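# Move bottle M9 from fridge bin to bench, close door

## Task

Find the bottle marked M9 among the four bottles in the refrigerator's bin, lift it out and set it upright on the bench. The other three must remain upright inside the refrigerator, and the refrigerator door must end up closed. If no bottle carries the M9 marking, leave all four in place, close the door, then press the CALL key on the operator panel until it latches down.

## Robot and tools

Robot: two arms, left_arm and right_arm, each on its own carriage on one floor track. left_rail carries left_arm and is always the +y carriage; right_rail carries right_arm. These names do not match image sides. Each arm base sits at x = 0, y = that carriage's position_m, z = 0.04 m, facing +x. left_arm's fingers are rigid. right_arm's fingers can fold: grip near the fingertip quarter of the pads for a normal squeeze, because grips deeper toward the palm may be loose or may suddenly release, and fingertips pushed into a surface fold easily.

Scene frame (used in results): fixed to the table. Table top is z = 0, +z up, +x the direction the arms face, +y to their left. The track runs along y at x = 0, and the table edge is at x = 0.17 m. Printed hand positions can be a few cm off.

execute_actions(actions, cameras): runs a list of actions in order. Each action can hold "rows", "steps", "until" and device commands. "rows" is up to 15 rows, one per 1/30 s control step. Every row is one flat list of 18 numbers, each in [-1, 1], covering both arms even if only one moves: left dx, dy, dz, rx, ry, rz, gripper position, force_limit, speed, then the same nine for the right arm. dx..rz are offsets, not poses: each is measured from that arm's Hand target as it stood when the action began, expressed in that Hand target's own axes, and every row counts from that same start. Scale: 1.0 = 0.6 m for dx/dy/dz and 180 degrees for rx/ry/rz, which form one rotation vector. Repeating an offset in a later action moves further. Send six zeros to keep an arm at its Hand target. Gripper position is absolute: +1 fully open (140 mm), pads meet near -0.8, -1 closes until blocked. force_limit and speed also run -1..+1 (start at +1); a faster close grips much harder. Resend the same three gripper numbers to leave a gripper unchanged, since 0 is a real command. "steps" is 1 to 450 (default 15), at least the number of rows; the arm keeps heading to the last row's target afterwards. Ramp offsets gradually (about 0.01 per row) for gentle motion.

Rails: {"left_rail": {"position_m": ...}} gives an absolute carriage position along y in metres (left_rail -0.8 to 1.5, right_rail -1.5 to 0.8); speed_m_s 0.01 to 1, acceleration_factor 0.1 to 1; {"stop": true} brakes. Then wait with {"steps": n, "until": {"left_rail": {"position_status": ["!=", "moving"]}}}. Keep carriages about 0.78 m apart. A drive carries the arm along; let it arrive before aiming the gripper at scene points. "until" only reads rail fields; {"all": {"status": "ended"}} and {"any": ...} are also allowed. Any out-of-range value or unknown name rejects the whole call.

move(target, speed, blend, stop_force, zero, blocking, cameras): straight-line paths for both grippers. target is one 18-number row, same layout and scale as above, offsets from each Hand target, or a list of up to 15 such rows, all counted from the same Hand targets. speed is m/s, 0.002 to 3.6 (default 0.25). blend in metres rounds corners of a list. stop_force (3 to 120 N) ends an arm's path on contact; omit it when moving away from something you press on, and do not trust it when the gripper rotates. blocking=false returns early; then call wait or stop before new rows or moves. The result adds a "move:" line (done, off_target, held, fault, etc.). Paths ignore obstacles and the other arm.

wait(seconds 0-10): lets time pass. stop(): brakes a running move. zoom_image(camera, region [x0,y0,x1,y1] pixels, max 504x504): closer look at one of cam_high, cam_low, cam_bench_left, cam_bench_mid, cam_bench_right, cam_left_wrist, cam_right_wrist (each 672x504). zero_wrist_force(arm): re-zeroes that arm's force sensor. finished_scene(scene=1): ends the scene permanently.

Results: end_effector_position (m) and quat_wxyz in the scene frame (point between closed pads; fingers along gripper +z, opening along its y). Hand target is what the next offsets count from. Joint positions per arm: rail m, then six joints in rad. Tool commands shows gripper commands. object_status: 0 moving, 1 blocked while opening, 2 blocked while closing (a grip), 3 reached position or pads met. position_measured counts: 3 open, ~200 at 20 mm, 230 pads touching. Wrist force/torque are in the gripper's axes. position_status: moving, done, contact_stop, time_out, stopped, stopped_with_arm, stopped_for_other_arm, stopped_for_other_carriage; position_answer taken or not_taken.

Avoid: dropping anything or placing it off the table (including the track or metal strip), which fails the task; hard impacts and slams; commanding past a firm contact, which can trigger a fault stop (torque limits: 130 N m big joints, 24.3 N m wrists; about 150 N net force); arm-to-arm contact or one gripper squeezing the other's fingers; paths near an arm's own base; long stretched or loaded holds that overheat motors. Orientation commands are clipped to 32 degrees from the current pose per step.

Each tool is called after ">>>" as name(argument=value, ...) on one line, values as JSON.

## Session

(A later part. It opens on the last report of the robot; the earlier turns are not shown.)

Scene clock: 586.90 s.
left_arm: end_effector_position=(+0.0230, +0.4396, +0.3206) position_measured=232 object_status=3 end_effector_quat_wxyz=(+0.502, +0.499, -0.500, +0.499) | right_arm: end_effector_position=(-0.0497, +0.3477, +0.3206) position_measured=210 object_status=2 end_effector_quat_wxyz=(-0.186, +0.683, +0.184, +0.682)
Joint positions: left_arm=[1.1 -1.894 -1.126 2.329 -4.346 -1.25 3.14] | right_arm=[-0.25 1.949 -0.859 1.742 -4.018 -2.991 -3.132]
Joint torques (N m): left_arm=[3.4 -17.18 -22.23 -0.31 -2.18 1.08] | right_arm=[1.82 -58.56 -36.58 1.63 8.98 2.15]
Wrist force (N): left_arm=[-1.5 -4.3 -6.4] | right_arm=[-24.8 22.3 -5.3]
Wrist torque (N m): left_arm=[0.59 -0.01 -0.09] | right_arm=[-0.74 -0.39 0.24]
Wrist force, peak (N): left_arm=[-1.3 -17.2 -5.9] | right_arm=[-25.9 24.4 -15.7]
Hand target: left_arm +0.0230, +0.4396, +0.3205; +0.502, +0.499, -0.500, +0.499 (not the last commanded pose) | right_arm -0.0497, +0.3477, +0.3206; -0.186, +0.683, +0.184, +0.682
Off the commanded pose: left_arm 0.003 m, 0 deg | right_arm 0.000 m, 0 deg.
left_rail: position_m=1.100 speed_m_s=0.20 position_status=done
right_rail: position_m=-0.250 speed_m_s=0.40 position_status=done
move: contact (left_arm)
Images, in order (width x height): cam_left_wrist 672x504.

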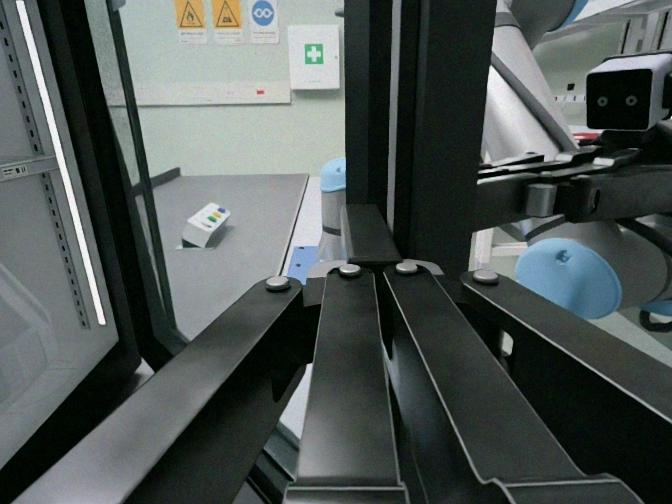

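>>> execute_actions(actions=[{"rows":[[0,0,0,0,0,0,-1,-0.5,-0.3,0,0,0,0,0,0,0.1,0.5,-0.7]],"steps":60}])

>>> move(target=[0,0,0,0,0,0,-1,-0.5,-0.3,0,0,-0.15,-0.08,0,0,0.1,0.5,-0.7], speed=0.1, cameras=["cam_left_wrist","cam_right_wrist"])

Scene clock: 600.13 s.
left_arm: end_effector_position=(+0.0230, +0.4396, +0.3205) position_measured=232 object_status=3 end_effector_quat_wxyz=(+0.502, +0.499, -0.500, +0.499) | right_arm: end_effector_position=(-0.0497, +0.3477, +0.3206) position_measured=117 object_status=3 end_effector_quat_wxyz=(-0.186, +0.683, +0.184, +0.682)
Joint positions: left_arm=[1.1 -1.894 -1.126 2.329 -4.346 -1.25 3.14] | right_arm=[-0.25 1.949 -0.859 1.742 -4.018 -2.991 -3.132]
Joint torques (N m): left_arm=[2.47 -34.77 -15.27 -2.84 -1.21 -0.25] | right_arm=[0.36 -37.38 -4.16 -2.06 -2.23 1.98]
Wrist force (N): left_arm=[-0.5 1.1 3.8] | right_arm=[1.9 -1.4 -2.6]
Wrist torque (N m): left_arm=[0.52 0.09 -0.11] | right_arm=[-0.59 0.18 0.23]
Wrist force, peak (N): left_arm=[-0.6 -4.4 -7.2] | right_arm=[-25.3 22.7 -5.6]
Hand target: left_arm +0.0230, +0.4396, +0.3205; +0.502, +0.499, -0.500, +0.499 | right_arm -0.0497, +0.3477, +0.3206; -0.186, +0.683, +0.184, +0.682
Off the commanded pose: left_arm 0.000 m, 0 deg | right_arm 0.000 m, 0 deg.
left_rail: position_m=1.100 speed_m_s=0.20 position_status=done
right_rail: position_m=-0.250 speed_m_s=0.40 position_status=done

Scene clock: 600.63 s.
left_arm: end_effector_position=(+0.0230, +0.4396, +0.3205) position_measured=232 object_status=3 end_effector_quat_wxyz=(+0.502, +0.499, -0.500, +0.499) | right_arm: end_effector_position=(-0.0498, +0.3477, +0.3206) position_measured=117 object_status=3 end_effector_quat_wxyz=(-0.186, +0.683, +0.184, +0.682)
Joint positions: left_arm=[1.1 -1.894 -1.126 2.329 -4.346 -1.25 3.14] | right_arm=[-0.25 1.949 -0.859 1.742 -4.018 -2.991 -3.132]
Joint torques (N m): left_arm=[2.26 -39.04 -15.5 -2.94 -1.36 -0.28] | right_arm=[-9.42 -52.61 -5.26 -1.62 2.1 1.25]
Wrist force (N): left_arm=[-0.8 1.1 3.9] | right_arm=[1.9 -1.6 -2.3]
Wrist torque (N m): left_arm=[0.52 0.16 -0.10] | right_arm=[-0.63 0.17 0.24]
Wrist force, peak (N): left_arm=[-0.4 1.1 4.0] | right_arm=[1.8 -1.6 -2.8]
Hand target: left_arm +0.0230, +0.4396, +0.3205; +0.502, +0.499, -0.500, +0.499 | right_arm -0.0497, +0.3477, +0.3206; -0.186, +0.683, +0.184, +0.682 (not the last commanded pose)
Off the commanded pose: left_arm 0.000 m, 0 deg | right_arm 0.090 m, 14 deg.
left_rail: position_m=1.100 speed_m_s=0.20 position_status=done
right_rail: position_m=-0.250 speed_m_s=0.40 position_status=done
move: held (right_arm; a check stopped the path); limits=held
pose unreachable (right arm): on one or more control steps of this call, first in action 0 (counted from 0), this arm could not follow its commanded pose, so it was not sent that pose on those steps. It may still have moved: this result reports where it is.
cause: moving toward the commanded pose would bring two parts of the arm too close to each other (its gripper and another part of the arm, with joints 5 (wrist 1) to 7 (wrist 3) between them, 3 mm apart when it was first held).
Images, in order (width x height): cam_left_wrist 672x504, cam_right_wrist 672x504.

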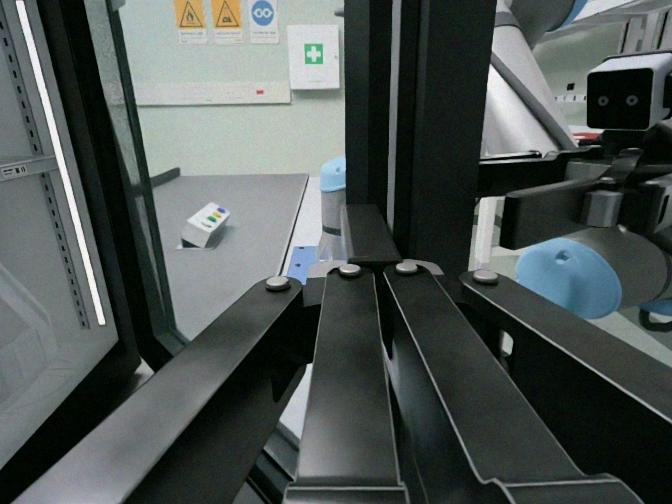

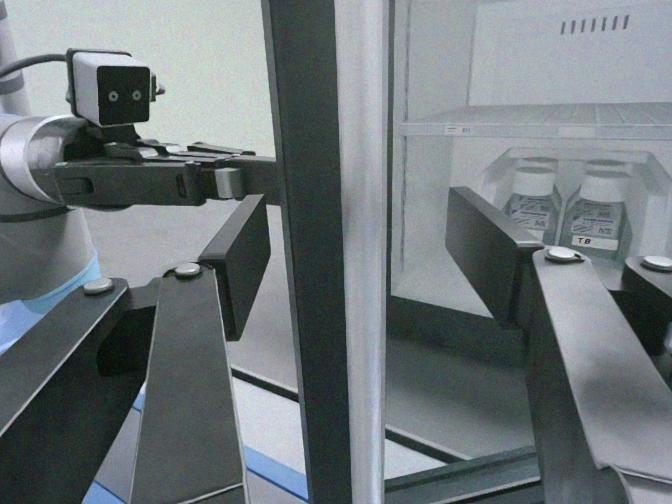

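>>> execute_actions(actions=[{"rows":[[0,0,0,0,0,0,-1,-0.5,-0.3,0,0,0,0,0,0,0.45,0.5,-0.7]],"steps":30},{"right_rail":{"position_m":-0.29,"speed_m_s":0.05},"steps":90,"until":{"right_rail":{"position_status":["!=","moving"]}}}])

>>> move(target=[0,0,0,0,0,0,-1,-0.5,-0.3,0,-0.04,-0.11,0,0,0,0.45,0.5,-0.7], speed=0.1, cameras=["cam_right_wrist"])

Scene clock: 611.17 s.
left_arm: end_effector_position=(+0.0230, +0.4396, +0.3205) position_measured=232 object_status=3 end_effector_quat_wxyz=(+0.502, +0.499, -0.500, +0.499) | right_arm: end_effector_position=(-0.0497, +0.3477, +0.3206) position_measured=72 object_status=3 end_effector_quat_wxyz=(-0.186, +0.683, +0.184, +0.682)
Joint positions: left_arm=[1.1 -1.894 -1.126 2.329 -4.346 -1.25 3.14] | right_arm=[-0.25 1.949 -0.859 1.742 -4.018 -2.991 -3.132]
Joint torques (N m): left_arm=[0.88 -40.01 -10.7 -3.37 -1.01 -0.14] | right_arm=[-8.7 -51.84 -5.85 -2.27 2.09 -1.76]
Wrist force (N): left_arm=[-0.5 1.1 3.8] | right_arm=[1.8 -1.5 -2.7]
Wrist torque (N m): left_arm=[0.51 0.09 -0.10] | right_arm=[-0.60 0.19 0.23]
Wrist force, peak (N): left_arm=[-0.5 1.3 4.0] | right_arm=[1.9 -1.8 -2.8]
Hand target: left_arm +0.0230, +0.4396, +0.3205; +0.502, +0.499, -0.500, +0.499 | right_arm -0.0497, +0.3477, +0.3206; -0.186, +0.683, +0.184, +0.682
Off the commanded pose: left_arm 0.000 m, 0 deg | right_arm 0.000 m, 0 deg.
left_rail: position_m=1.100 speed_m_s=0.20 position_status=done
right_rail: position_m=-0.250 speed_m_s=0.05 position_status=stopped_for_other_arm position_answer=taken

Scene clock: 611.67 s.
left_arm: end_effector_position=(+0.0230, +0.4396, +0.3205) position_measured=232 object_status=3 end_effector_quat_wxyz=(+0.502, +0.499, -0.500, +0.499) | right_arm: end_effector_position=(-0.0507, +0.3476, +0.3206) position_measured=72 object_status=3 end_effector_quat_wxyz=(-0.186, +0.683, +0.184, +0.682)
Joint positions: left_arm=[1.1 -1.894 -1.126 2.329 -4.346 -1.25 3.14] | right_arm=[-0.25 1.951 -0.858 1.741 -4.018 -2.993 -3.132]
Joint torques (N m): left_arm=[1.34 -40.12 -9.91 -3.42 -1.04 -0.14] | right_arm=[-9.6 -52.98 -5.03 -2 2.22 0.15]
Wrist force (N): left_arm=[-0.6 1.4 3.8] | right_arm=[1.6 -1.3 -2.4]
Wrist torque (N m): left_arm=[0.59 0.12 -0.11] | right_arm=[-0.56 0.25 0.23]
Wrist force, peak (N): left_arm=[-0.6 1.4 3.8] | right_arm=[2.3 -2.2 -5.8]
Hand target: left_arm +0.0230, +0.4396, +0.3205; +0.502, +0.499, -0.500, +0.499 | right_arm -0.0506, +0.3476, +0.3206; -0.186, +0.683, +0.184, +0.682 (not the last commanded pose)
Off the commanded pose: left_arm 0.000 m, 0 deg | right_arm 0.069 m, 0 deg.
left_rail: position_m=1.100 speed_m_s=0.20 position_status=done
right_rail: position_m=-0.250 speed_m_s=0.05 position_status=stopped_for_other_arm position_answer=taken
move: held (right_arm; a check stopped the path); limits=held
pose unreachable (right arm): on one or more control steps of this call, first in action 0 (counted from 0), this arm could not follow its commanded pose, so it was not sent that pose on those steps. It may still have moved: this result reports where it is.
cause: moving toward the commanded pose would bring two parts of the arm too close to each other (its gripper and another part of the arm, with joints 5 (wrist 1) to 7 (wrist 3) between them, 2 mm apart when it was first held).
Images, in order (width x height): cam_right_wrist 672x504.

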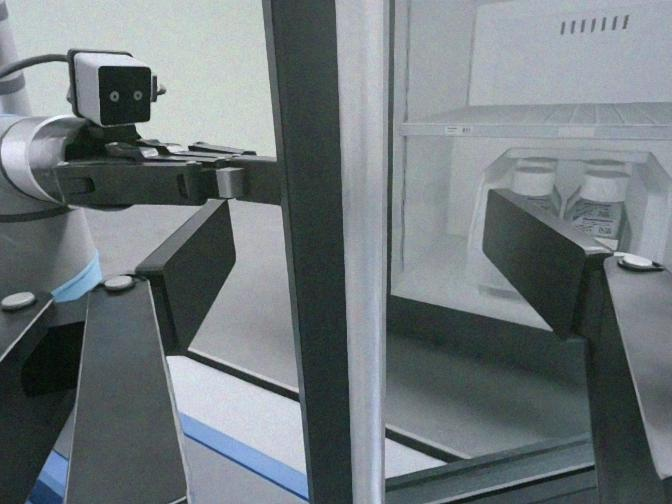

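>>> move(target=[[0,0,0,0,0,0,-1,-0.5,-0.3,0.15,0,0,0,0,0,0.45,0.5,-0.7],[0,0,0,0,0,0,-1,-0.5,-0.3,0.2,-0.02,-0.15,0,0,0,0.45,0.5,-0.7]], speed=0.1, cameras=["cam_right_wrist","cam_left_wrist"])

Scene clock: 620.53 s.
left_arm: end_effector_position=(+0.0230, +0.4396, +0.3205) position_measured=232 object_status=3 end_effector_quat_wxyz=(+0.502, +0.499, -0.500, +0.499) | right_arm: end_effector_position=(-0.1341, +0.3122, +0.4408) position_measured=72 object_status=3 end_effector_quat_wxyz=(-0.186, +0.683, +0.184, +0.682)
Joint positions: left_arm=[1.1 -1.894 -1.126 2.329 -4.346 -1.25 3.14] | right_arm=[-0.25 2.118 -0.996 1.586 -3.744 -3.16 -3.151]
Joint torques (N m): left_arm=[0.2 -40.27 -5.6 -3.68 -0.76 -0.01] | right_arm=[12.51 -35.01 -27.29 -1.82 -2.2 -2]
Wrist force (N): left_arm=[-0.5 1.3 3.6] | right_arm=[1.4 -1.4 -3.0]
Wrist torque (N m): left_arm=[0.56 0.11 -0.11] | right_arm=[-0.58 0.30 0.23]
Wrist force, peak (N): left_arm=[-0.4 1.2 4.2] | right_arm=[2.1 -1.2 -3.5]
Hand target: left_arm +0.0230, +0.4396, +0.3205; +0.502, +0.499, -0.500, +0.499 | right_arm -0.1341, +0.3122, +0.4408; -0.186, +0.683, +0.184, +0.682
Off the commanded pose: left_arm 0.000 m, 0 deg | right_arm 0.000 m, 0 deg.
left_rail: position_m=1.100 speed_m_s=0.20 position_status=done
right_rail: position_m=-0.250 speed_m_s=0.05 position_status=stopped_for_other_arm position_answer=taken
move: done
Images, in order (width x height): cam_left_wrist 672x504, cam_right_wrist 672x504.

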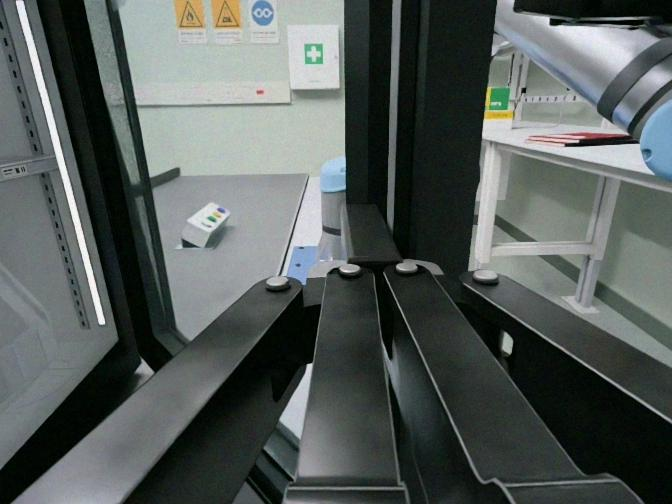

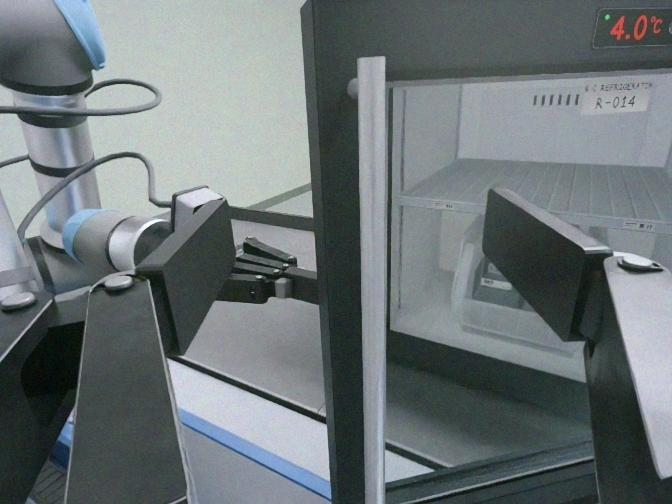

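>>> execute_actions(actions=[{"right_rail":{"position_m":-0.85,"speed_m_s":0.3},"steps":150,"until":{"right_rail":{"position_status":["!=","moving"]}}}], cameras=["cam_right_wrist"])

Scene clock: 640.63 s.
left_arm: end_effector_position=(+0.0230, +0.4396, +0.3205) position_measured=232 object_status=3 end_effector_quat_wxyz=(+0.502, +0.499, -0.500, +0.499) | right_arm: end_effector_position=(-0.1341, -0.2878, +0.4408) position_measured=72 object_status=3 end_effector_quat_wxyz=(-0.186, +0.683, +0.184, +0.682)
Joint positions: left_arm=[1.1 -1.894 -1.126 2.329 -4.346 -1.25 3.14] | right_arm=[-0.85 2.118 -0.991 1.577 -3.766 -3.16 -3.177]
Joint torques (N m): left_arm=[-1.54 -40.09 -4.32 -3.54 -0.32 0.18] | right_arm=[5.85 -36.38 -27.69 -1.31 -1.65 -2.09]
Wrist force (N): left_arm=[-0.5 1.0 3.8] | right_arm=[1.5 -1.2 -2.7]
Wrist torque (N m): left_arm=[0.50 0.08 -0.10] | right_arm=[-0.53 0.27 0.23]
Wrist force, peak (N): left_arm=[-0.7 1.2 4.1] | right_arm=[1.9 -2.3 -2.5]
Hand target: left_arm +0.0230, +0.4396, +0.3205; +0.502, +0.499, -0.500, +0.499 | right_arm -0.1341, -0.2878, +0.4408; -0.186, +0.683, +0.184, +0.682
Tool commands: left_gripper/position=-1.0 left_gripper/force_limit=-0.5 left_gripper/speed=-0.3 right_gripper/position=+0.45 right_gripper/force_limit=+0.5 right_gripper/speed=-0.7
Off the commanded pose: left_arm 0.000 m, 0 deg | right_arm 0.000 m, 0 deg.
left_rail: position_m=1.100 speed_m_s=0.20 position_status=done
right_rail: position_m=-0.850 speed_m_s=0.30 position_status=done
Images, in order (width x height): cam_right_wrist 672x504.

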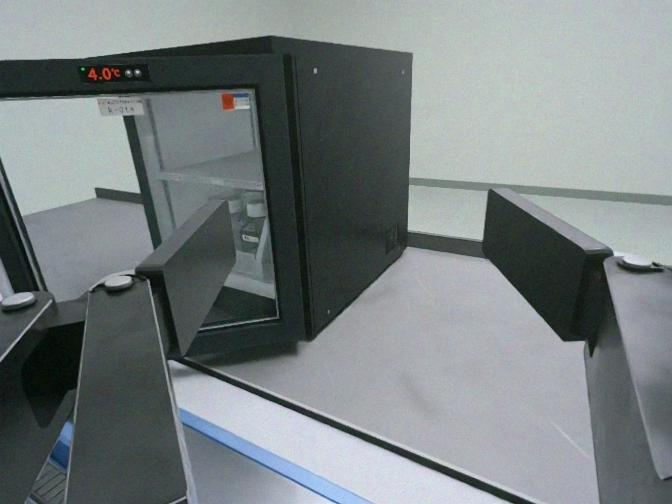

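>>> move(target=[[0,0.105,0.1427,0,0,0,-1,-0.5,-0.3,0,0,0,0,0,0,0.45,0.5,-0.7],[0,0.1767,0.3227,0,0,0,-1,-0.5,-0.3,0,0,0,0,0,0,0.45,0.5,-0.7],[0,0.2,0.471,0,0,0,-1,-0.5,-0.3,0,0,0,0,0,0,0.45,0.5,-0.7],[0,0.205,0.594,0,0,0,-1,-0.5,-0.3,0,0,0,0,0,0,0.45,0.5,-0.7]], speed=0.1, stop_force=50, blend=0.02, cameras=["cam_right_wrist","cam_left_wrist"])

Scene clock: 674.53 s.
left_arm: end_effector_position=(-0.1008, +0.0835, +0.3214) position_measured=232 object_status=3 end_effector_quat_wxyz=(+0.502, +0.499, -0.500, +0.499) | right_arm: end_effector_position=(-0.1341, -0.2878, +0.4408) position_measured=72 object_status=3 end_effector_quat_wxyz=(-0.186, +0.683, +0.184, +0.682)
Joint positions: left_arm=[1.1 -1.9 -0.544 1.084 -3.683 -1.244 3.14] | right_arm=[-0.85 2.118 -0.991 1.577 -3.766 -3.16 -3.177]
Joint torques (N m): left_arm=[7.62 -45.48 -29.68 -0.78 -1.62 -0.86] | right_arm=[-8.9 -48.68 -28.78 -1.59 2.04 -2.07]
Wrist force (N): left_arm=[-0.4 1.9 4.6] | right_arm=[1.5 -1.3 -2.8]
Wrist torque (N m): left_arm=[0.46 0.04 -0.12] | right_arm=[-0.56 0.28 0.23]
Wrist force, peak (N): left_arm=[-0.8 2.1 5.6] | right_arm=[1.6 -1.5 -3.1]
Hand target: left_arm -0.1008, +0.0835, +0.3214; +0.502, +0.499, -0.500, +0.499 | right_arm -0.1341, -0.2878, +0.4408; -0.186, +0.683, +0.184, +0.682
Off the commanded pose: left_arm 0.000 m, 0 deg | right_arm 0.000 m, 0 deg.
left_rail: position_m=1.100 speed_m_s=0.20 position_status=done
right_rail: position_m=-0.850 speed_m_s=0.30 position_status=done
move: done
Images, in order (width x height): cam_left_wrist 672x504, cam_right_wrist 672x504.

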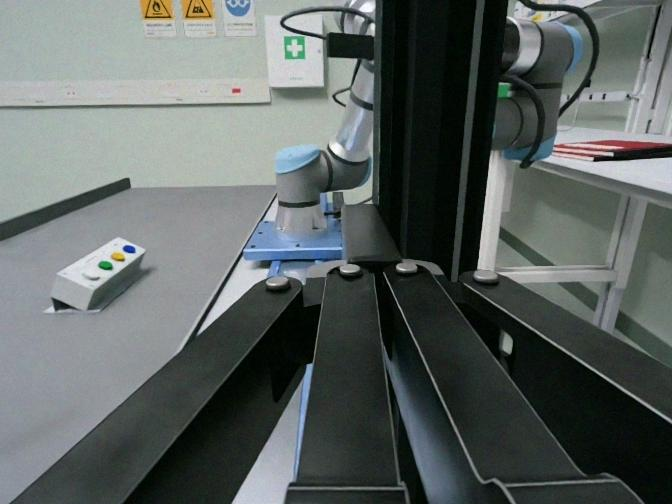

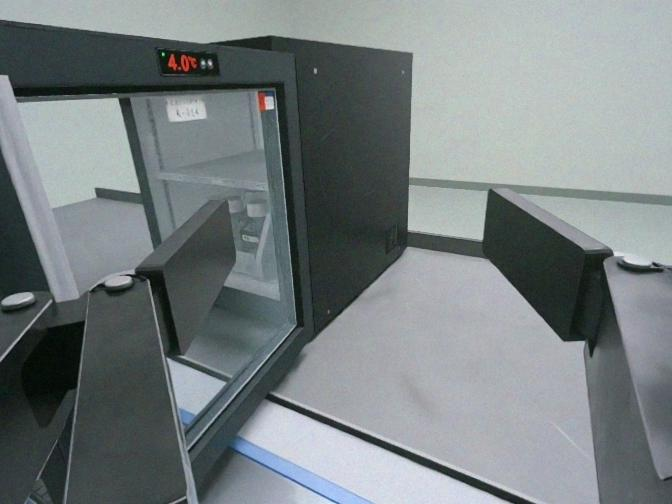

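>>> move(target=[0,0,-0.133,0,0,0,-1,-0.5,-0.3,0,0,0,0,0,0,0.45,0.5,-0.7], speed=0.05, cameras=["cam_left_wrist"])

>>> wait(seconds=4, cameras=["cam_left_wrist","cam_right_wrist"])

Scene clock: 682.67 s.
left_arm: end_effector_position=(-0.1006, +0.1633, +0.3213) position_measured=232 object_status=3 end_effector_quat_wxyz=(+0.502, +0.499, -0.500, +0.499) | right_arm: end_effector_position=(-0.1341, -0.2878, +0.4408) position_measured=72 object_status=3 end_effector_quat_wxyz=(-0.186, +0.683, +0.184, +0.682)
Joint positions: left_arm=[1.1 -1.941 -0.706 1.421 -3.859 -1.203 3.14] | right_arm=[-0.85 2.118 -0.991 1.577 -3.766 -3.16 -3.177]
Joint torques (N m): left_arm=[-7.72 -65.4 -9.06 -4.02 1.51 1.15] | right_arm=[-8.55 -48.68 -28.17 -1.48 2.02 -1.96]
Wrist force (N): left_arm=[-0.7 1.9 4.6] | right_arm=[1.6 -1.4 -2.7]
Wrist torque (N m): left_arm=[0.48 0.13 -0.13] | right_arm=[-0.57 0.26 0.23]
Wrist force, peak (N): left_arm=[-1.3 2.1 5.4] | right_arm=[2.1 -1.5 -2.9]
Hand target: left_arm -0.1006, +0.1633, +0.3213; +0.502, +0.499, -0.500, +0.499 | right_arm -0.1341, -0.2878, +0.4408; -0.186, +0.683, +0.184, +0.682
Off the commanded pose: left_arm 0.000 m, 0 deg | right_arm 0.000 m, 0 deg.
left_rail: position_m=1.100 speed_m_s=0.20 position_status=done
right_rail: position_m=-0.850 speed_m_s=0.30 position_status=done
move: done
Images, in order (width x height): cam_left_wrist 672x504.

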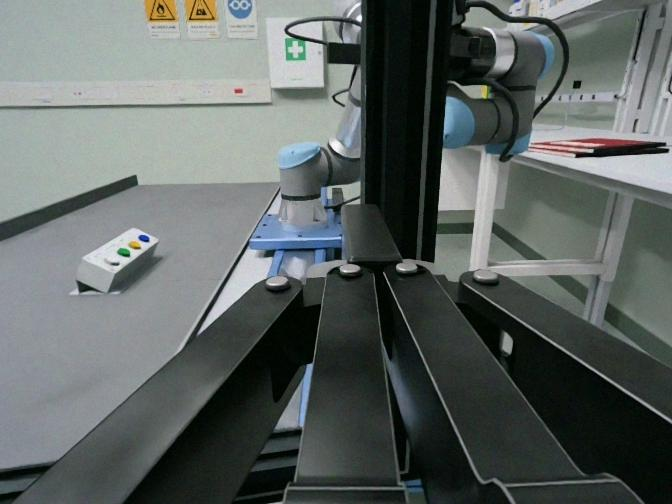

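Scene clock: 686.67 s.
left_arm: end_effector_position=(-0.1006, +0.1633, +0.3213) position_measured=232 object_status=3 end_effector_quat_wxyz=(+0.502, +0.499, -0.500, +0.499) | right_arm: end_effector_position=(-0.1341, -0.2878, +0.4408) position_measured=72 object_status=3 end_effector_quat_wxyz=(-0.186, +0.683, +0.184, +0.682)
Joint positions: left_arm=[1.1 -1.941 -0.706 1.421 -3.859 -1.203 3.14] | right_arm=[-0.85 2.118 -0.991 1.577 -3.766 -3.16 -3.177]
Joint torques (N m): left_arm=[-7.76 -64.64 -10.03 -3.9 1.65 1.21] | right_arm=[-8.14 -47.82 -28.33 -1.51 1.97 -1.98]
Wrist force (N): left_arm=[-0.7 2.1 4.9] | right_arm=[1.7 -1.3 -2.6]
Wrist torque (N m): left_arm=[0.53 0.13 -0.13] | right_arm=[-0.56 0.21 0.23]
Wrist force, peak (N): left_arm=[-0.4 2.3 5.0] | right_arm=[1.8 -1.5 -2.9]
Hand target: left_arm -0.1006, +0.1633, +0.3213; +0.502, +0.499, -0.500, +0.499 | right_arm -0.1341, -0.2878, +0.4408; -0.186, +0.683, +0.184, +0.682
Tool commands: left_gripper/position=-1.0 left_gripper/force_limit=-0.5 left_gripper/speed=-0.3 right_gripper/position=+0.45 right_gripper/force_limit=+0.5 right_gripper/speed=-0.7
Off the commanded pose: left_arm 0.000 m, 0 deg | right_arm 0.000 m, 0 deg.
left_rail: position_m=1.100 speed_m_s=0.20 position_status=done
right_rail: position_m=-0.850 speed_m_s=0.30 position_status=done
wait: 4.00 s
Images, in order (width x height): cam_left_wrist 672x504, cam_right_wrist 672x504.

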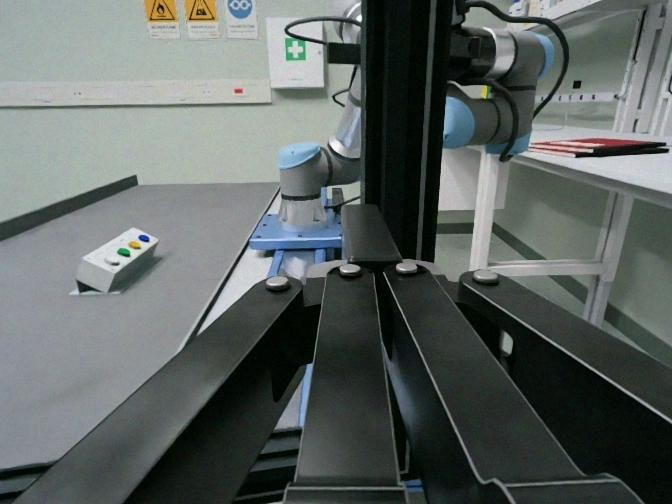

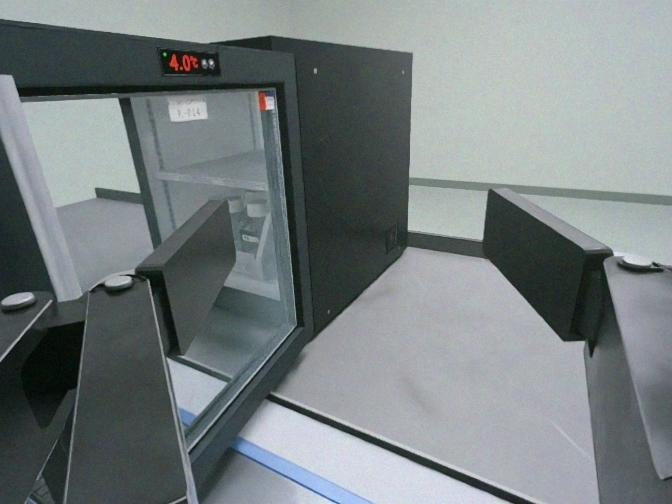

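>>> move(target=[-0.035,-0.334,-0.3945,0.25,0,0,0,0,-0.3,0,0,0,0,0,0,0.45,0.5,-0.7], cameras=["cam_left_wrist"])

>>> execute_actions(actions=[{"left_rail":{"position_m":0.9,"speed_m_s":0.2},"steps":150,"until":{"left_rail":{"position_status":["!=","moving"]}}}], cameras=["cam_left_wrist"])

Scene clock: 731.30 s.
left_arm: end_effector_position=(+0.1003, +0.3995, +0.2995) position_measured=129 object_status=3 end_effector_quat_wxyz=(+0.272, +0.653, -0.271, +0.653) | right_arm: end_effector_position=(-0.1341, -0.2878, +0.4408) position_measured=72 object_status=3 end_effector_quat_wxyz=(-0.186, +0.683, +0.184, +0.682)
Joint positions: left_arm=[1.1 -2.087 -0.888 1.9 -4.152 -0.272 3.138] | right_arm=[-0.85 2.118 -0.991 1.577 -3.766 -3.16 -3.177]
Joint torques (N m): left_arm=[-7.83 -53.13 -3.16 -2.21 1.84 1.68] | right_arm=[-7.73 -48.34 -27.64 -1.55 1.93 -1.75]
Wrist force (N): left_arm=[-0.9 1.9 4.9] | right_arm=[1.5 -1.3 -2.5]
Wrist torque (N m): left_arm=[0.47 0.19 -0.06] | right_arm=[-0.54 0.28 0.24]
Wrist force, peak (N): left_arm=[-0.7 2.4 6.0] | right_arm=[1.9 -1.6 -3.0]
Hand target: left_arm +0.1003, +0.3995, +0.2995; +0.272, +0.653, -0.270, +0.653 | right_arm -0.1341, -0.2878, +0.4408; -0.186, +0.683, +0.184, +0.682
Off the commanded pose: left_arm 0.000 m, 0 deg | right_arm 0.000 m, 0 deg.
left_rail: position_m=1.100 speed_m_s=0.20 position_status=done
right_rail: position_m=-0.850 speed_m_s=0.30 position_status=done
move: done
Images, in order (width x height): cam_left_wrist 672x504.

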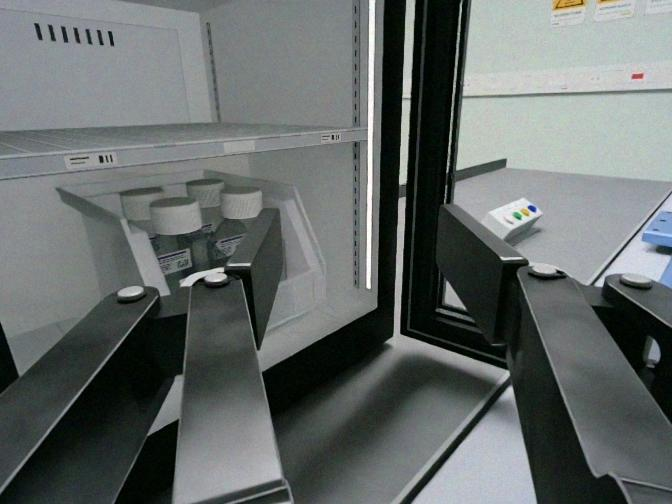

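Scene clock: 732.90 s.
left_arm: end_effector_position=(+0.1003, +0.1995, +0.2995) position_measured=129 object_status=3 end_effector_quat_wxyz=(+0.272, +0.653, -0.270, +0.653) | right_arm: end_effector_position=(-0.1341, -0.2878, +0.4408) position_measured=72 object_status=3 end_effector_quat_wxyz=(-0.186, +0.683, +0.184, +0.682)
Joint positions: left_arm=[0.9 -2.087 -0.888 1.9 -4.153 -0.271 3.138] | right_arm=[-0.85 2.118 -0.991 1.577 -3.766 -3.16 -3.177]
Joint torques (N m): left_arm=[-3.82 -37.73 -13.73 -0.05 -0.16 1.6] | right_arm=[-8.07 -49.51 -28.18 -1.19 1.74 -1.44]
Wrist force (N): left_arm=[-0.9 1.7 4.5] | right_arm=[1.8 -1.6 -2.6]
Wrist torque (N m): left_arm=[0.43 0.20 -0.05] | right_arm=[-0.61 0.22 0.23]
Wrist force, peak (N): left_arm=[-1.0 2.8 5.4] | right_arm=[1.8 -1.3 -3.0]
Hand target: left_arm +0.1003, +0.1995, +0.2995; +0.272, +0.653, -0.270, +0.653 | right_arm -0.1341, -0.2878, +0.4408; -0.186, +0.683, +0.184, +0.682
Tool commands: left_gripper/position=+0.0 left_gripper/force_limit=+0.0 left_gripper/speed=-0.3 right_gripper/position=+0.45 right_gripper/force_limit=+0.5 right_gripper/speed=-0.7
Off the commanded pose: left_arm 0.000 m, 0 deg | right_arm 0.000 m, 0 deg.
left_rail: position_m=0.900 speed_m_s=0.20 position_status=done
right_rail: position_m=-0.850 speed_m_s=0.30 position_status=done
Images, in order (width x height): cam_left_wrist 672x504.

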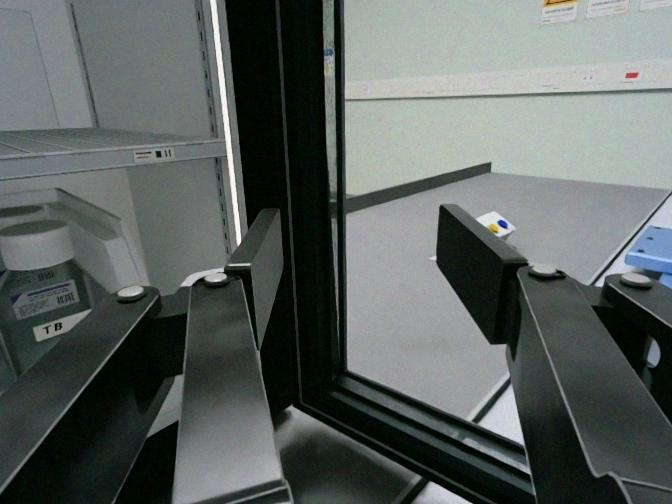

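>>> move(target=[0,-0.153,-0.106,0.25,0,0,0,0,-0.3,0,0,0,0,0,0,0.45,0.5,-0.7], cameras=["cam_left_wrist"])

>>> zoom_image(camera="cam_left_wrist", region=[150, 100, 520, 380])

Scene clock: 740.97 s.
left_arm: end_effector_position=(+0.1205, +0.3093, +0.2992) position_measured=129 object_status=3 end_effector_quat_wxyz=(+0.002, +0.708, +0.000, +0.706) | right_arm: end_effector_position=(-0.1341, -0.2878, +0.4408) position_measured=72 object_status=3 end_effector_quat_wxyz=(-0.186, +0.683, +0.184, +0.682)
Joint positions: left_arm=[0.9 -2.1 -0.696 1.473 -3.922 0.527 3.143] | right_arm=[-0.85 2.118 -0.991 1.577 -3.766 -3.16 -3.177]
Joint torques (N m): left_arm=[7.56 -35.96 -23.67 2.98 1.71 -1.19] | right_arm=[-6.96 -49.11 -28.32 -1.41 1.6 -1.7]
Wrist force (N): left_arm=[-0.5 1.7 4.9] | right_arm=[1.6 -1.2 -2.5]
Wrist torque (N m): left_arm=[0.42 0.09 -0.09] | right_arm=[-0.54 0.24 0.24]
Wrist force, peak (N): left_arm=[-0.7 2.0 5.1] | right_arm=[1.9 -1.6 -2.9]
Hand target: left_arm +0.1205, +0.3093, +0.2992; +0.001, +0.708, +0.000, +0.706 | right_arm -0.1341, -0.2878, +0.4408; -0.186, +0.683, +0.184, +0.682
Off the commanded pose: left_arm 0.000 m, 0 deg | right_arm 0.000 m, 0 deg.
left_rail: position_m=0.900 speed_m_s=0.20 position_status=done
right_rail: position_m=-0.850 speed_m_s=0.30 position_status=done
move: done
Images, in order (width x height): cam_left_wrist 672x504.

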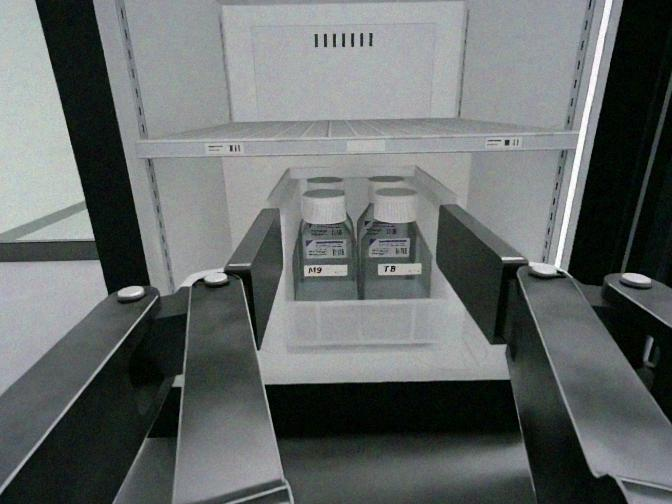

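Scaled by 1.362 from the camera's 672x504 image, which has a finer 960x720 frame.

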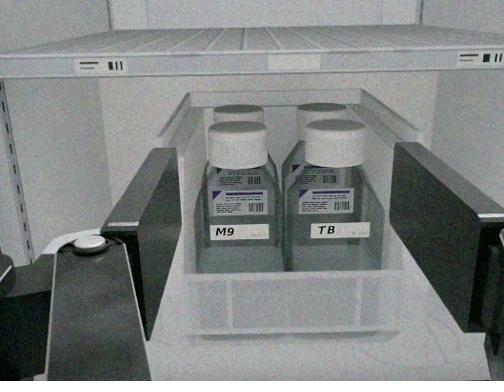

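>>> move(target=[0.02,-0.02,0.15,0,0,0,1,0,-0.3,0,0,0,0,0,0,0.45,0.5,-0.7], speed=0.15, cameras=["cam_left_wrist"])

>>> zoom_image(camera="cam_left_wrist", region=[200, 130, 460, 390])

Scene clock: 844.23 s.
left_arm: end_effector_position=(+0.2105, +0.3211, +0.3110) position_measured=3 object_status=3 end_effector_quat_wxyz=(+0.001, +0.708, +0.000, +0.706) | right_arm: end_effector_position=(-0.1341, -0.2878, +0.4408) position_measured=72 object_status=3 end_effector_quat_wxyz=(-0.186, +0.683, +0.184, +0.682)
Joint positions: left_arm=[0.9 -1.972 -0.772 1.592 -3.967 0.399 3.145] | right_arm=[-0.85 2.118 -0.991 1.577 -3.766 -3.16 -3.177]
Joint torques (N m): left_arm=[5.34 -57.9 -5.23 -0.56 -1.21 1.52] | right_arm=[-6.13 -49.37 -27.14 -1.22 1.18 -1.51]
Wrist force (N): left_arm=[-0.4 1.7 4.9] | right_arm=[1.7 -1.3 -2.6]
Wrist torque (N m): left_arm=[0.43 0.10 -0.13] | right_arm=[-0.56 0.24 0.23]
Wrist force, peak (N): left_arm=[-0.4 1.6 6.2] | right_arm=[1.7 -1.6 -2.9]
Hand target: left_arm +0.2105, +0.3212, +0.3110; +0.001, +0.708, +0.000, +0.706 | right_arm -0.1341, -0.2878, +0.4408; -0.186, +0.683, +0.184, +0.682
Off the commanded pose: left_arm 0.000 m, 0 deg | right_arm 0.000 m, 0 deg.
left_rail: position_m=0.900 speed_m_s=0.20 position_status=done
right_rail: position_m=-0.850 speed_m_s=0.30 position_status=done
move: done
Images, in order (width x height): cam_left_wrist 672x504.

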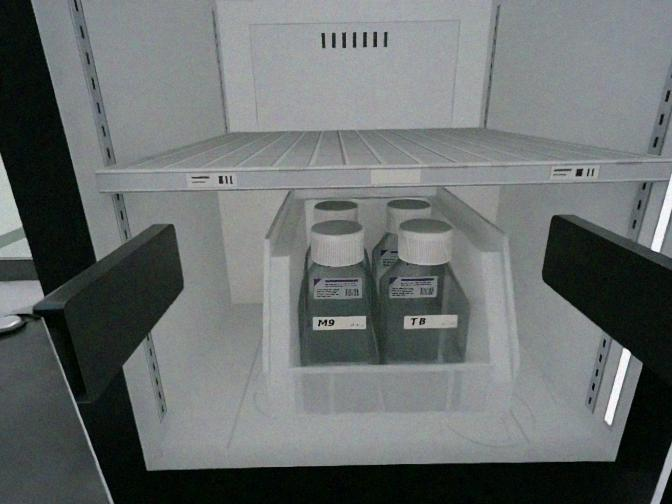

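Scaled by 1.938 from the camera's 672x504 image, which has a finer 960x720 frame.

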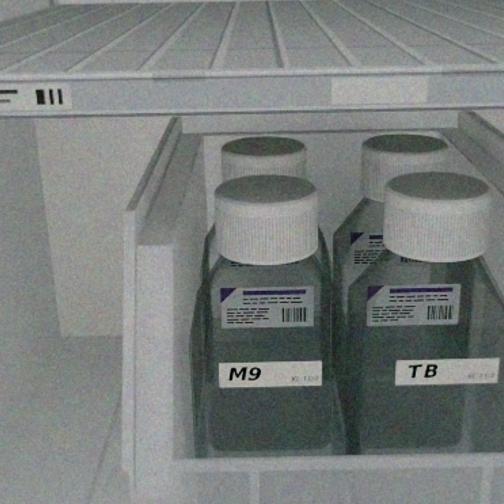

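>>> move(target=[-0.078,0.0087,0.133,0,0,0,-0.08,0,-0.3,0,0,0,0,0,0,0.45,0.5,-0.7], speed=0.1, cameras=["cam_left_wrist"])

>>> zoom_image(camera="cam_left_wrist", region=[200, 130, 500, 390])

Scene clock: 890.17 s.
left_arm: end_effector_position=(+0.2902, +0.3157, +0.2641) position_measured=139 object_status=3 end_effector_quat_wxyz=(+0.001, +0.708, +0.000, +0.706) | right_arm: end_effector_position=(-0.1341, -0.2878, +0.4408) position_measured=72 object_status=3 end_effector_quat_wxyz=(-0.186, +0.683, +0.184, +0.682)
Joint positions: left_arm=[0.9 -1.837 -0.692 1.598 -4.055 0.264 3.147] | right_arm=[-0.85 2.118 -0.991 1.577 -3.766 -3.16 -3.177]
Joint torques (N m): left_arm=[8.43 -34.86 -22.1 -1.2 -1.78 1.63] | right_arm=[-7.56 -48.34 -27.08 -1.44 1.09 -1.29]
Wrist force (N): left_arm=[-0.7 2.0 4.6] | right_arm=[1.4 -1.3 -2.9]
Wrist torque (N m): left_arm=[0.50 0.12 -0.14] | right_arm=[-0.56 0.29 0.23]
Wrist force, peak (N): left_arm=[-1.2 2.2 5.3] | right_arm=[1.8 -1.5 -3.0]
Hand target: left_arm +0.2902, +0.3157, +0.2641; +0.001, +0.708, +0.000, +0.706 | right_arm -0.1341, -0.2878, +0.4408; -0.186, +0.683, +0.184, +0.682
Off the commanded pose: left_arm 0.000 m, 0 deg | right_arm 0.000 m, 0 deg.
left_rail: position_m=0.900 speed_m_s=0.20 position_status=done
right_rail: position_m=-0.850 speed_m_s=0.30 position_status=done
move: done
Images, in order (width x height): cam_left_wrist 672x504.

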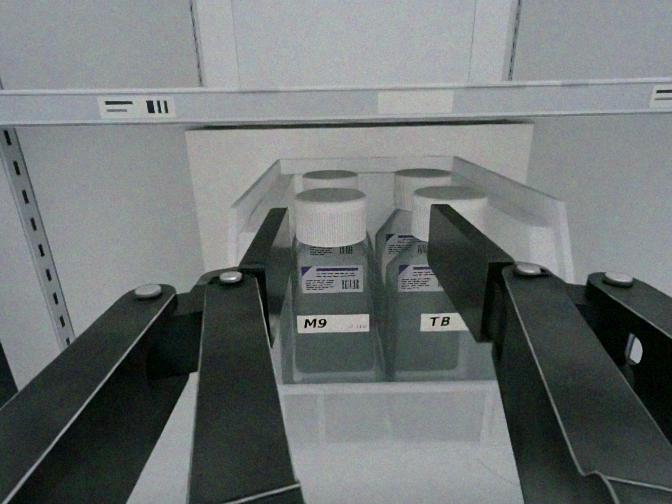

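Scaled by 1.680 from the camera's 672x504 image, which has a finer 960x720 frame.

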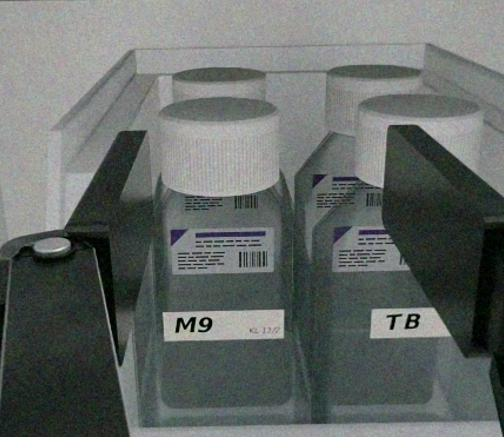

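>>> move(target=[-0.023,-0.0183,0.083,0,0,0,-0.13,0,-0.3,0,0,0,0,0,0,0.45,0.5,-0.7], speed=0.06, stop_force=10, cameras=["cam_left_wrist"])

>>> zoom_image(camera="cam_left_wrist", region=[200, 130, 500, 390])

Scene clock: 922.70 s.
left_arm: end_effector_position=(+0.3400, +0.3265, +0.2501) position_measured=145 object_status=3 end_effector_quat_wxyz=(+0.001, +0.708, +0.000, +0.706) | right_arm: end_effector_position=(-0.1341, -0.2878, +0.4408) position_measured=72 object_status=3 end_effector_quat_wxyz=(-0.186, +0.683, +0.184, +0.682)
Joint positions: left_arm=[0.9 -1.755 -0.68 1.629 -4.102 0.182 3.151] | right_arm=[-0.85 2.118 -0.991 1.577 -3.766 -3.16 -3.177]
Joint torques (N m): left_arm=[7.38 -33.74 -3.93 -0.94 -1.61 1.61] | right_arm=[-5.56 -49.01 -27.44 -1.02 1.09 -1.01]
Wrist force (N): left_arm=[-0.9 1.9 4.9] | right_arm=[1.5 -1.4 -2.5]
Wrist torque (N m): left_arm=[0.48 0.16 -0.15] | right_arm=[-0.57 0.27 0.23]
Wrist force, peak (N): left_arm=[-1.0 1.6 5.4] | right_arm=[1.8 -1.5 -3.1]
Hand target: left_arm +0.3400, +0.3265, +0.2501; +0.001, +0.708, +0.000, +0.706 | right_arm -0.1341, -0.2878, +0.4408; -0.186, +0.683, +0.184, +0.682
Off the commanded pose: left_arm 0.000 m, 0 deg | right_arm 0.000 m, 0 deg.
left_rail: position_m=0.900 speed_m_s=0.20 position_status=done
right_rail: position_m=-0.850 speed_m_s=0.30 position_status=done
move: done
Images, in order (width x height): cam_left_wrist 672x504.

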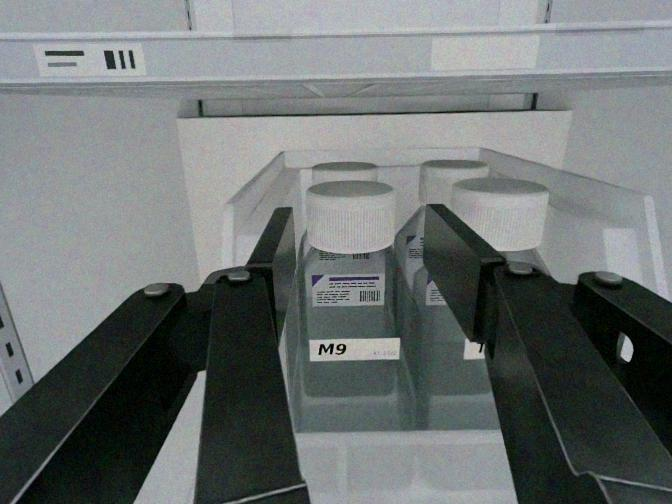

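Scaled by 1.680 from the camera's 672x504 image, which has a finer 960x720 frame.

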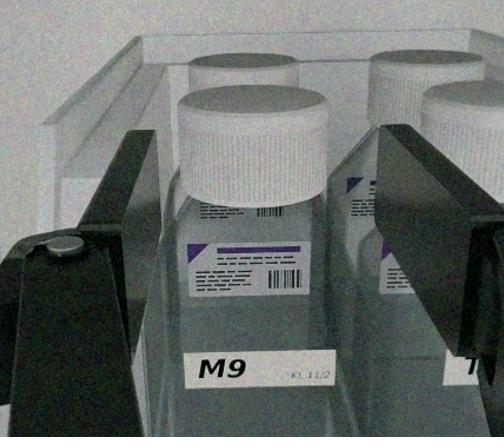

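>>> move(target=[-0.003,0,0.105,0,0,0,-0.13,0,-0.3,0,0,0,0,0,0,0.45,0.5,-0.7], speed=0.04, stop_force=8, cameras=["cam_left_wrist"])

>>> zoom_image(camera="cam_left_wrist", region=[200, 130, 500, 390])

Scene clock: 938.77 s.
left_arm: end_effector_position=(+0.4030, +0.3264, +0.2482) position_measured=145 object_status=3 end_effector_quat_wxyz=(+0.001, +0.708, +0.000, +0.706) | right_arm: end_effector_position=(-0.1341, -0.2878, +0.4408) position_measured=72 object_status=3 end_effector_quat_wxyz=(-0.186, +0.683, +0.184, +0.682)
Joint positions: left_arm=[0.9 -1.644 -0.665 1.599 -4.105 0.07 3.168] | right_arm=[-0.85 2.118 -0.991 1.577 -3.766 -3.16 -3.177]
Joint torques (N m): left_arm=[7.35 -34.62 -20.89 -1.28 -1.73 1.5] | right_arm=[-5.65 -48.53 -26.16 -1.04 0.42 -0.85]
Wrist force (N): left_arm=[-0.7 2.2 4.7] | right_arm=[1.6 -1.7 -2.6]
Wrist torque (N m): left_arm=[0.55 0.11 -0.15] | right_arm=[-0.64 0.24 0.23]
Wrist force, peak (N): left_arm=[-0.6 1.9 5.3] | right_arm=[1.9 -1.6 -3.0]
Hand target: left_arm +0.4030, +0.3264, +0.2482; +0.001, +0.708, +0.000, +0.706 | right_arm -0.1341, -0.2878, +0.4408; -0.186, +0.683, +0.184, +0.682
Off the commanded pose: left_arm 0.000 m, 0 deg | right_arm 0.000 m, 0 deg.
left_rail: position_m=0.900 speed_m_s=0.20 position_status=done
right_rail: position_m=-0.850 speed_m_s=0.30 position_status=done
move: done
Images, in order (width x height): cam_left_wrist 672x504.

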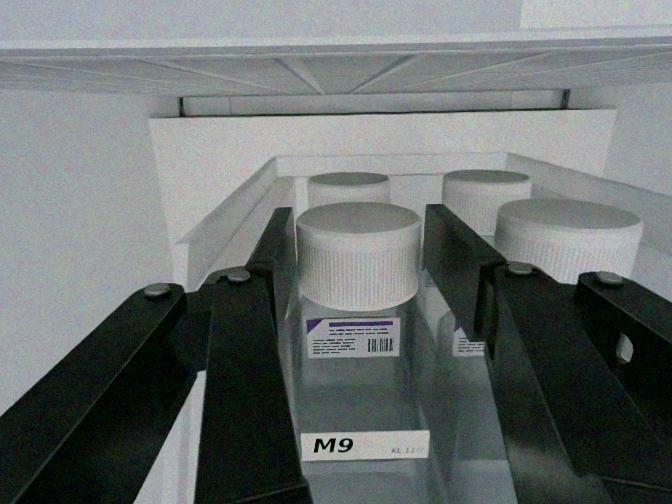

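Scaled by 1.680 from the camera's 672x504 image, which has a finer 960x720 frame.

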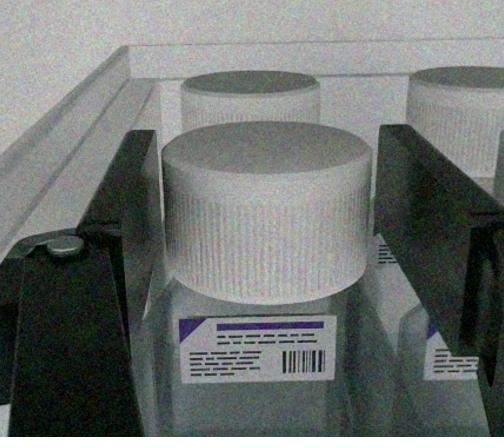

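>>> move(target=[0,0,0.012,0,0,0,-0.13,0,-0.3,0,0,0,0,0,0,0.45,0.5,-0.7], speed=0.03, stop_force=8)

>>> execute_actions(actions=[{"rows":[[0,0,0,0,0,0,-1,0.3,-1,0,0,0,0,0,0,0.45,0.5,-0.7]],"steps":75}], cameras=["cam_left_wrist"])

Scene clock: 948.60 s.
left_arm: end_effector_position=(+0.4102, +0.3263, +0.2482) position_measured=145 object_status=3 end_effector_quat_wxyz=(+0.001, +0.708, +0.000, +0.706) | right_arm: end_effector_position=(-0.1341, -0.2878, +0.4408) position_measured=72 object_status=3 end_effector_quat_wxyz=(-0.186, +0.683, +0.184, +0.682)
Joint positions: left_arm=[0.9 -1.631 -0.662 1.593 -4.107 0.058 3.175] | right_arm=[-0.85 2.118 -0.991 1.577 -3.766 -3.16 -3.177]
Joint torques (N m): left_arm=[7.19 -34.68 -20.71 -1.23 -1.75 1.76] | right_arm=[-5.56 -48.14 -26.09 -1.03 0.45 -0.83]
Wrist force (N): left_arm=[-0.9 2.0 4.8] | right_arm=[1.5 -1.5 -2.6]
Wrist torque (N m): left_arm=[0.50 0.16 -0.15] | right_arm=[-0.60 0.26 0.24]
Wrist force, peak (N): left_arm=[-0.8 2.3 5.2] | right_arm=[1.7 -1.4 -3.1]
Hand target: left_arm +0.4102, +0.3263, +0.2482; +0.001, +0.708, +0.000, +0.706 | right_arm -0.1341, -0.2878, +0.4408; -0.186, +0.683, +0.184, +0.682
Off the commanded pose: left_arm 0.000 m, 0 deg | right_arm 0.000 m, 0 deg.
left_rail: position_m=0.900 speed_m_s=0.20 position_status=done
right_rail: position_m=-0.850 speed_m_s=0.30 position_status=done
move: done

Scene clock: 951.30 s.
left_arm: end_effector_position=(+0.4102, +0.3263, +0.2482) position_measured=161 object_status=2 end_effector_quat_wxyz=(+0.001, +0.708, +0.000, +0.706) | right_arm: end_effector_position=(-0.1341, -0.2878, +0.4408) position_measured=72 object_status=3 end_effector_quat_wxyz=(-0.186, +0.683, +0.184, +0.682)
Joint positions: left_arm=[0.9 -1.631 -0.662 1.593 -4.107 0.058 3.175] | right_arm=[-0.85 2.118 -0.991 1.577 -3.766 -3.16 -3.177]
Joint torques (N m): left_arm=[1.94 -50.71 -21.96 -1.15 0.98 1.64] | right_arm=[-4.7 -49.73 -25.31 -0.85 0.28 -0.77]
Wrist force (N): left_arm=[-4.0 2.0 4.9] | right_arm=[1.4 -1.0 -2.7]
Wrist torque (N m): left_arm=[0.49 0.16 -0.15] | right_arm=[-0.49 0.29 0.24]
Wrist force, peak (N): left_arm=[-4.0 2.6 4.8] | right_arm=[1.9 -1.2 -2.8]
Hand target: left_arm +0.4102, +0.3263, +0.2482; +0.001, +0.708, +0.000, +0.706 | right_arm -0.1341, -0.2878, +0.4408; -0.186, +0.683, +0.184, +0.682
Off the commanded pose: left_arm 0.000 m, 0 deg | right_arm 0.000 m, 0 deg.
left_rail: position_m=0.900 speed_m_s=0.20 position_status=done
right_rail: position_m=-0.850 speed_m_s=0.30 position_status=done
Images, in order (width x height): cam_left_wrist 672x504.

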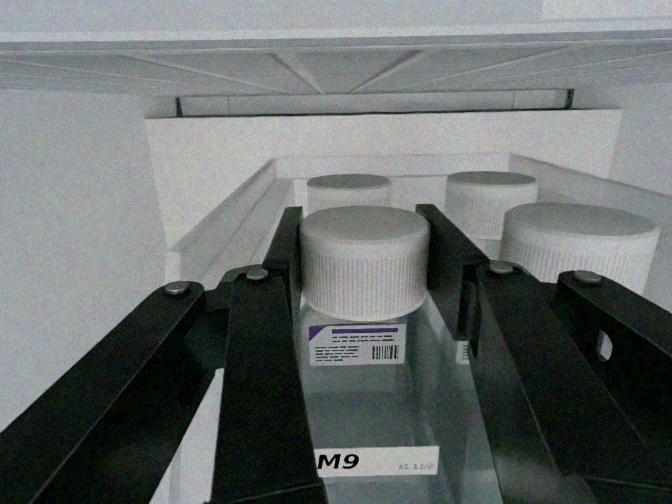

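>>> move(target=[0.05,0,0,0,0,0,-1,0.3,-1,0,0,0,0,0,0,0.45,0.5,-0.7], speed=0.04, stop_force=20, cameras=["cam_left_wrist"])

Scene clock: 989.30 s.
left_arm: end_effector_position=(+0.4103, +0.3264, +0.2782) position_measured=161 object_status=2 end_effector_quat_wxyz=(+0.001, +0.708, +0.000, +0.706) | right_arm: end_effector_position=(-0.1341, -0.2878, +0.4408) position_measured=72 object_status=3 end_effector_quat_wxyz=(-0.186, +0.683, +0.184, +0.682)
Joint positions: left_arm=[0.9 -1.631 -0.718 1.599 -4.06 0.058 3.176] | right_arm=[-0.85 2.118 -0.991 1.577 -3.766 -3.16 -3.177]
Joint torques (N m): left_arm=[7.44 -61.2 -4.47 1.41 -1.57 -1.3] | right_arm=[-3.22 -48.3 -26.3 -0.75 0.21 -0.54]
Wrist force (N): left_arm=[-4.6 1.9 5.0] | right_arm=[1.5 -1.3 -2.6]
Wrist torque (N m): left_arm=[0.49 0.15 0.02] | right_arm=[-0.55 0.27 0.24]
Wrist force, peak (N): left_arm=[-5.0 2.0 5.0] | right_arm=[1.7 -1.7 -3.1]
Hand target: left_arm +0.4103, +0.3264, +0.2782; +0.001, +0.708, +0.000, +0.706 | right_arm -0.1341, -0.2878, +0.4408; -0.186, +0.683, +0.184, +0.682
Off the commanded pose: left_arm 0.000 m, 0 deg | right_arm 0.000 m, 0 deg.
left_rail: position_m=0.900 speed_m_s=0.20 position_status=done
right_rail: position_m=-0.850 speed_m_s=0.30 position_status=done
move: done
Images, in order (width x height): cam_left_wrist 672x504.

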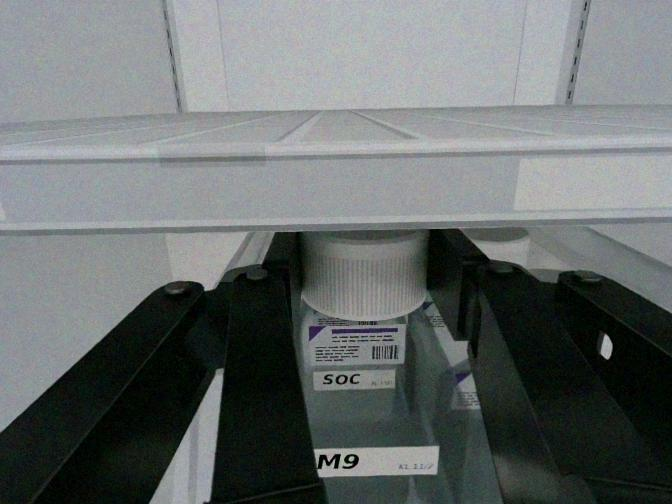

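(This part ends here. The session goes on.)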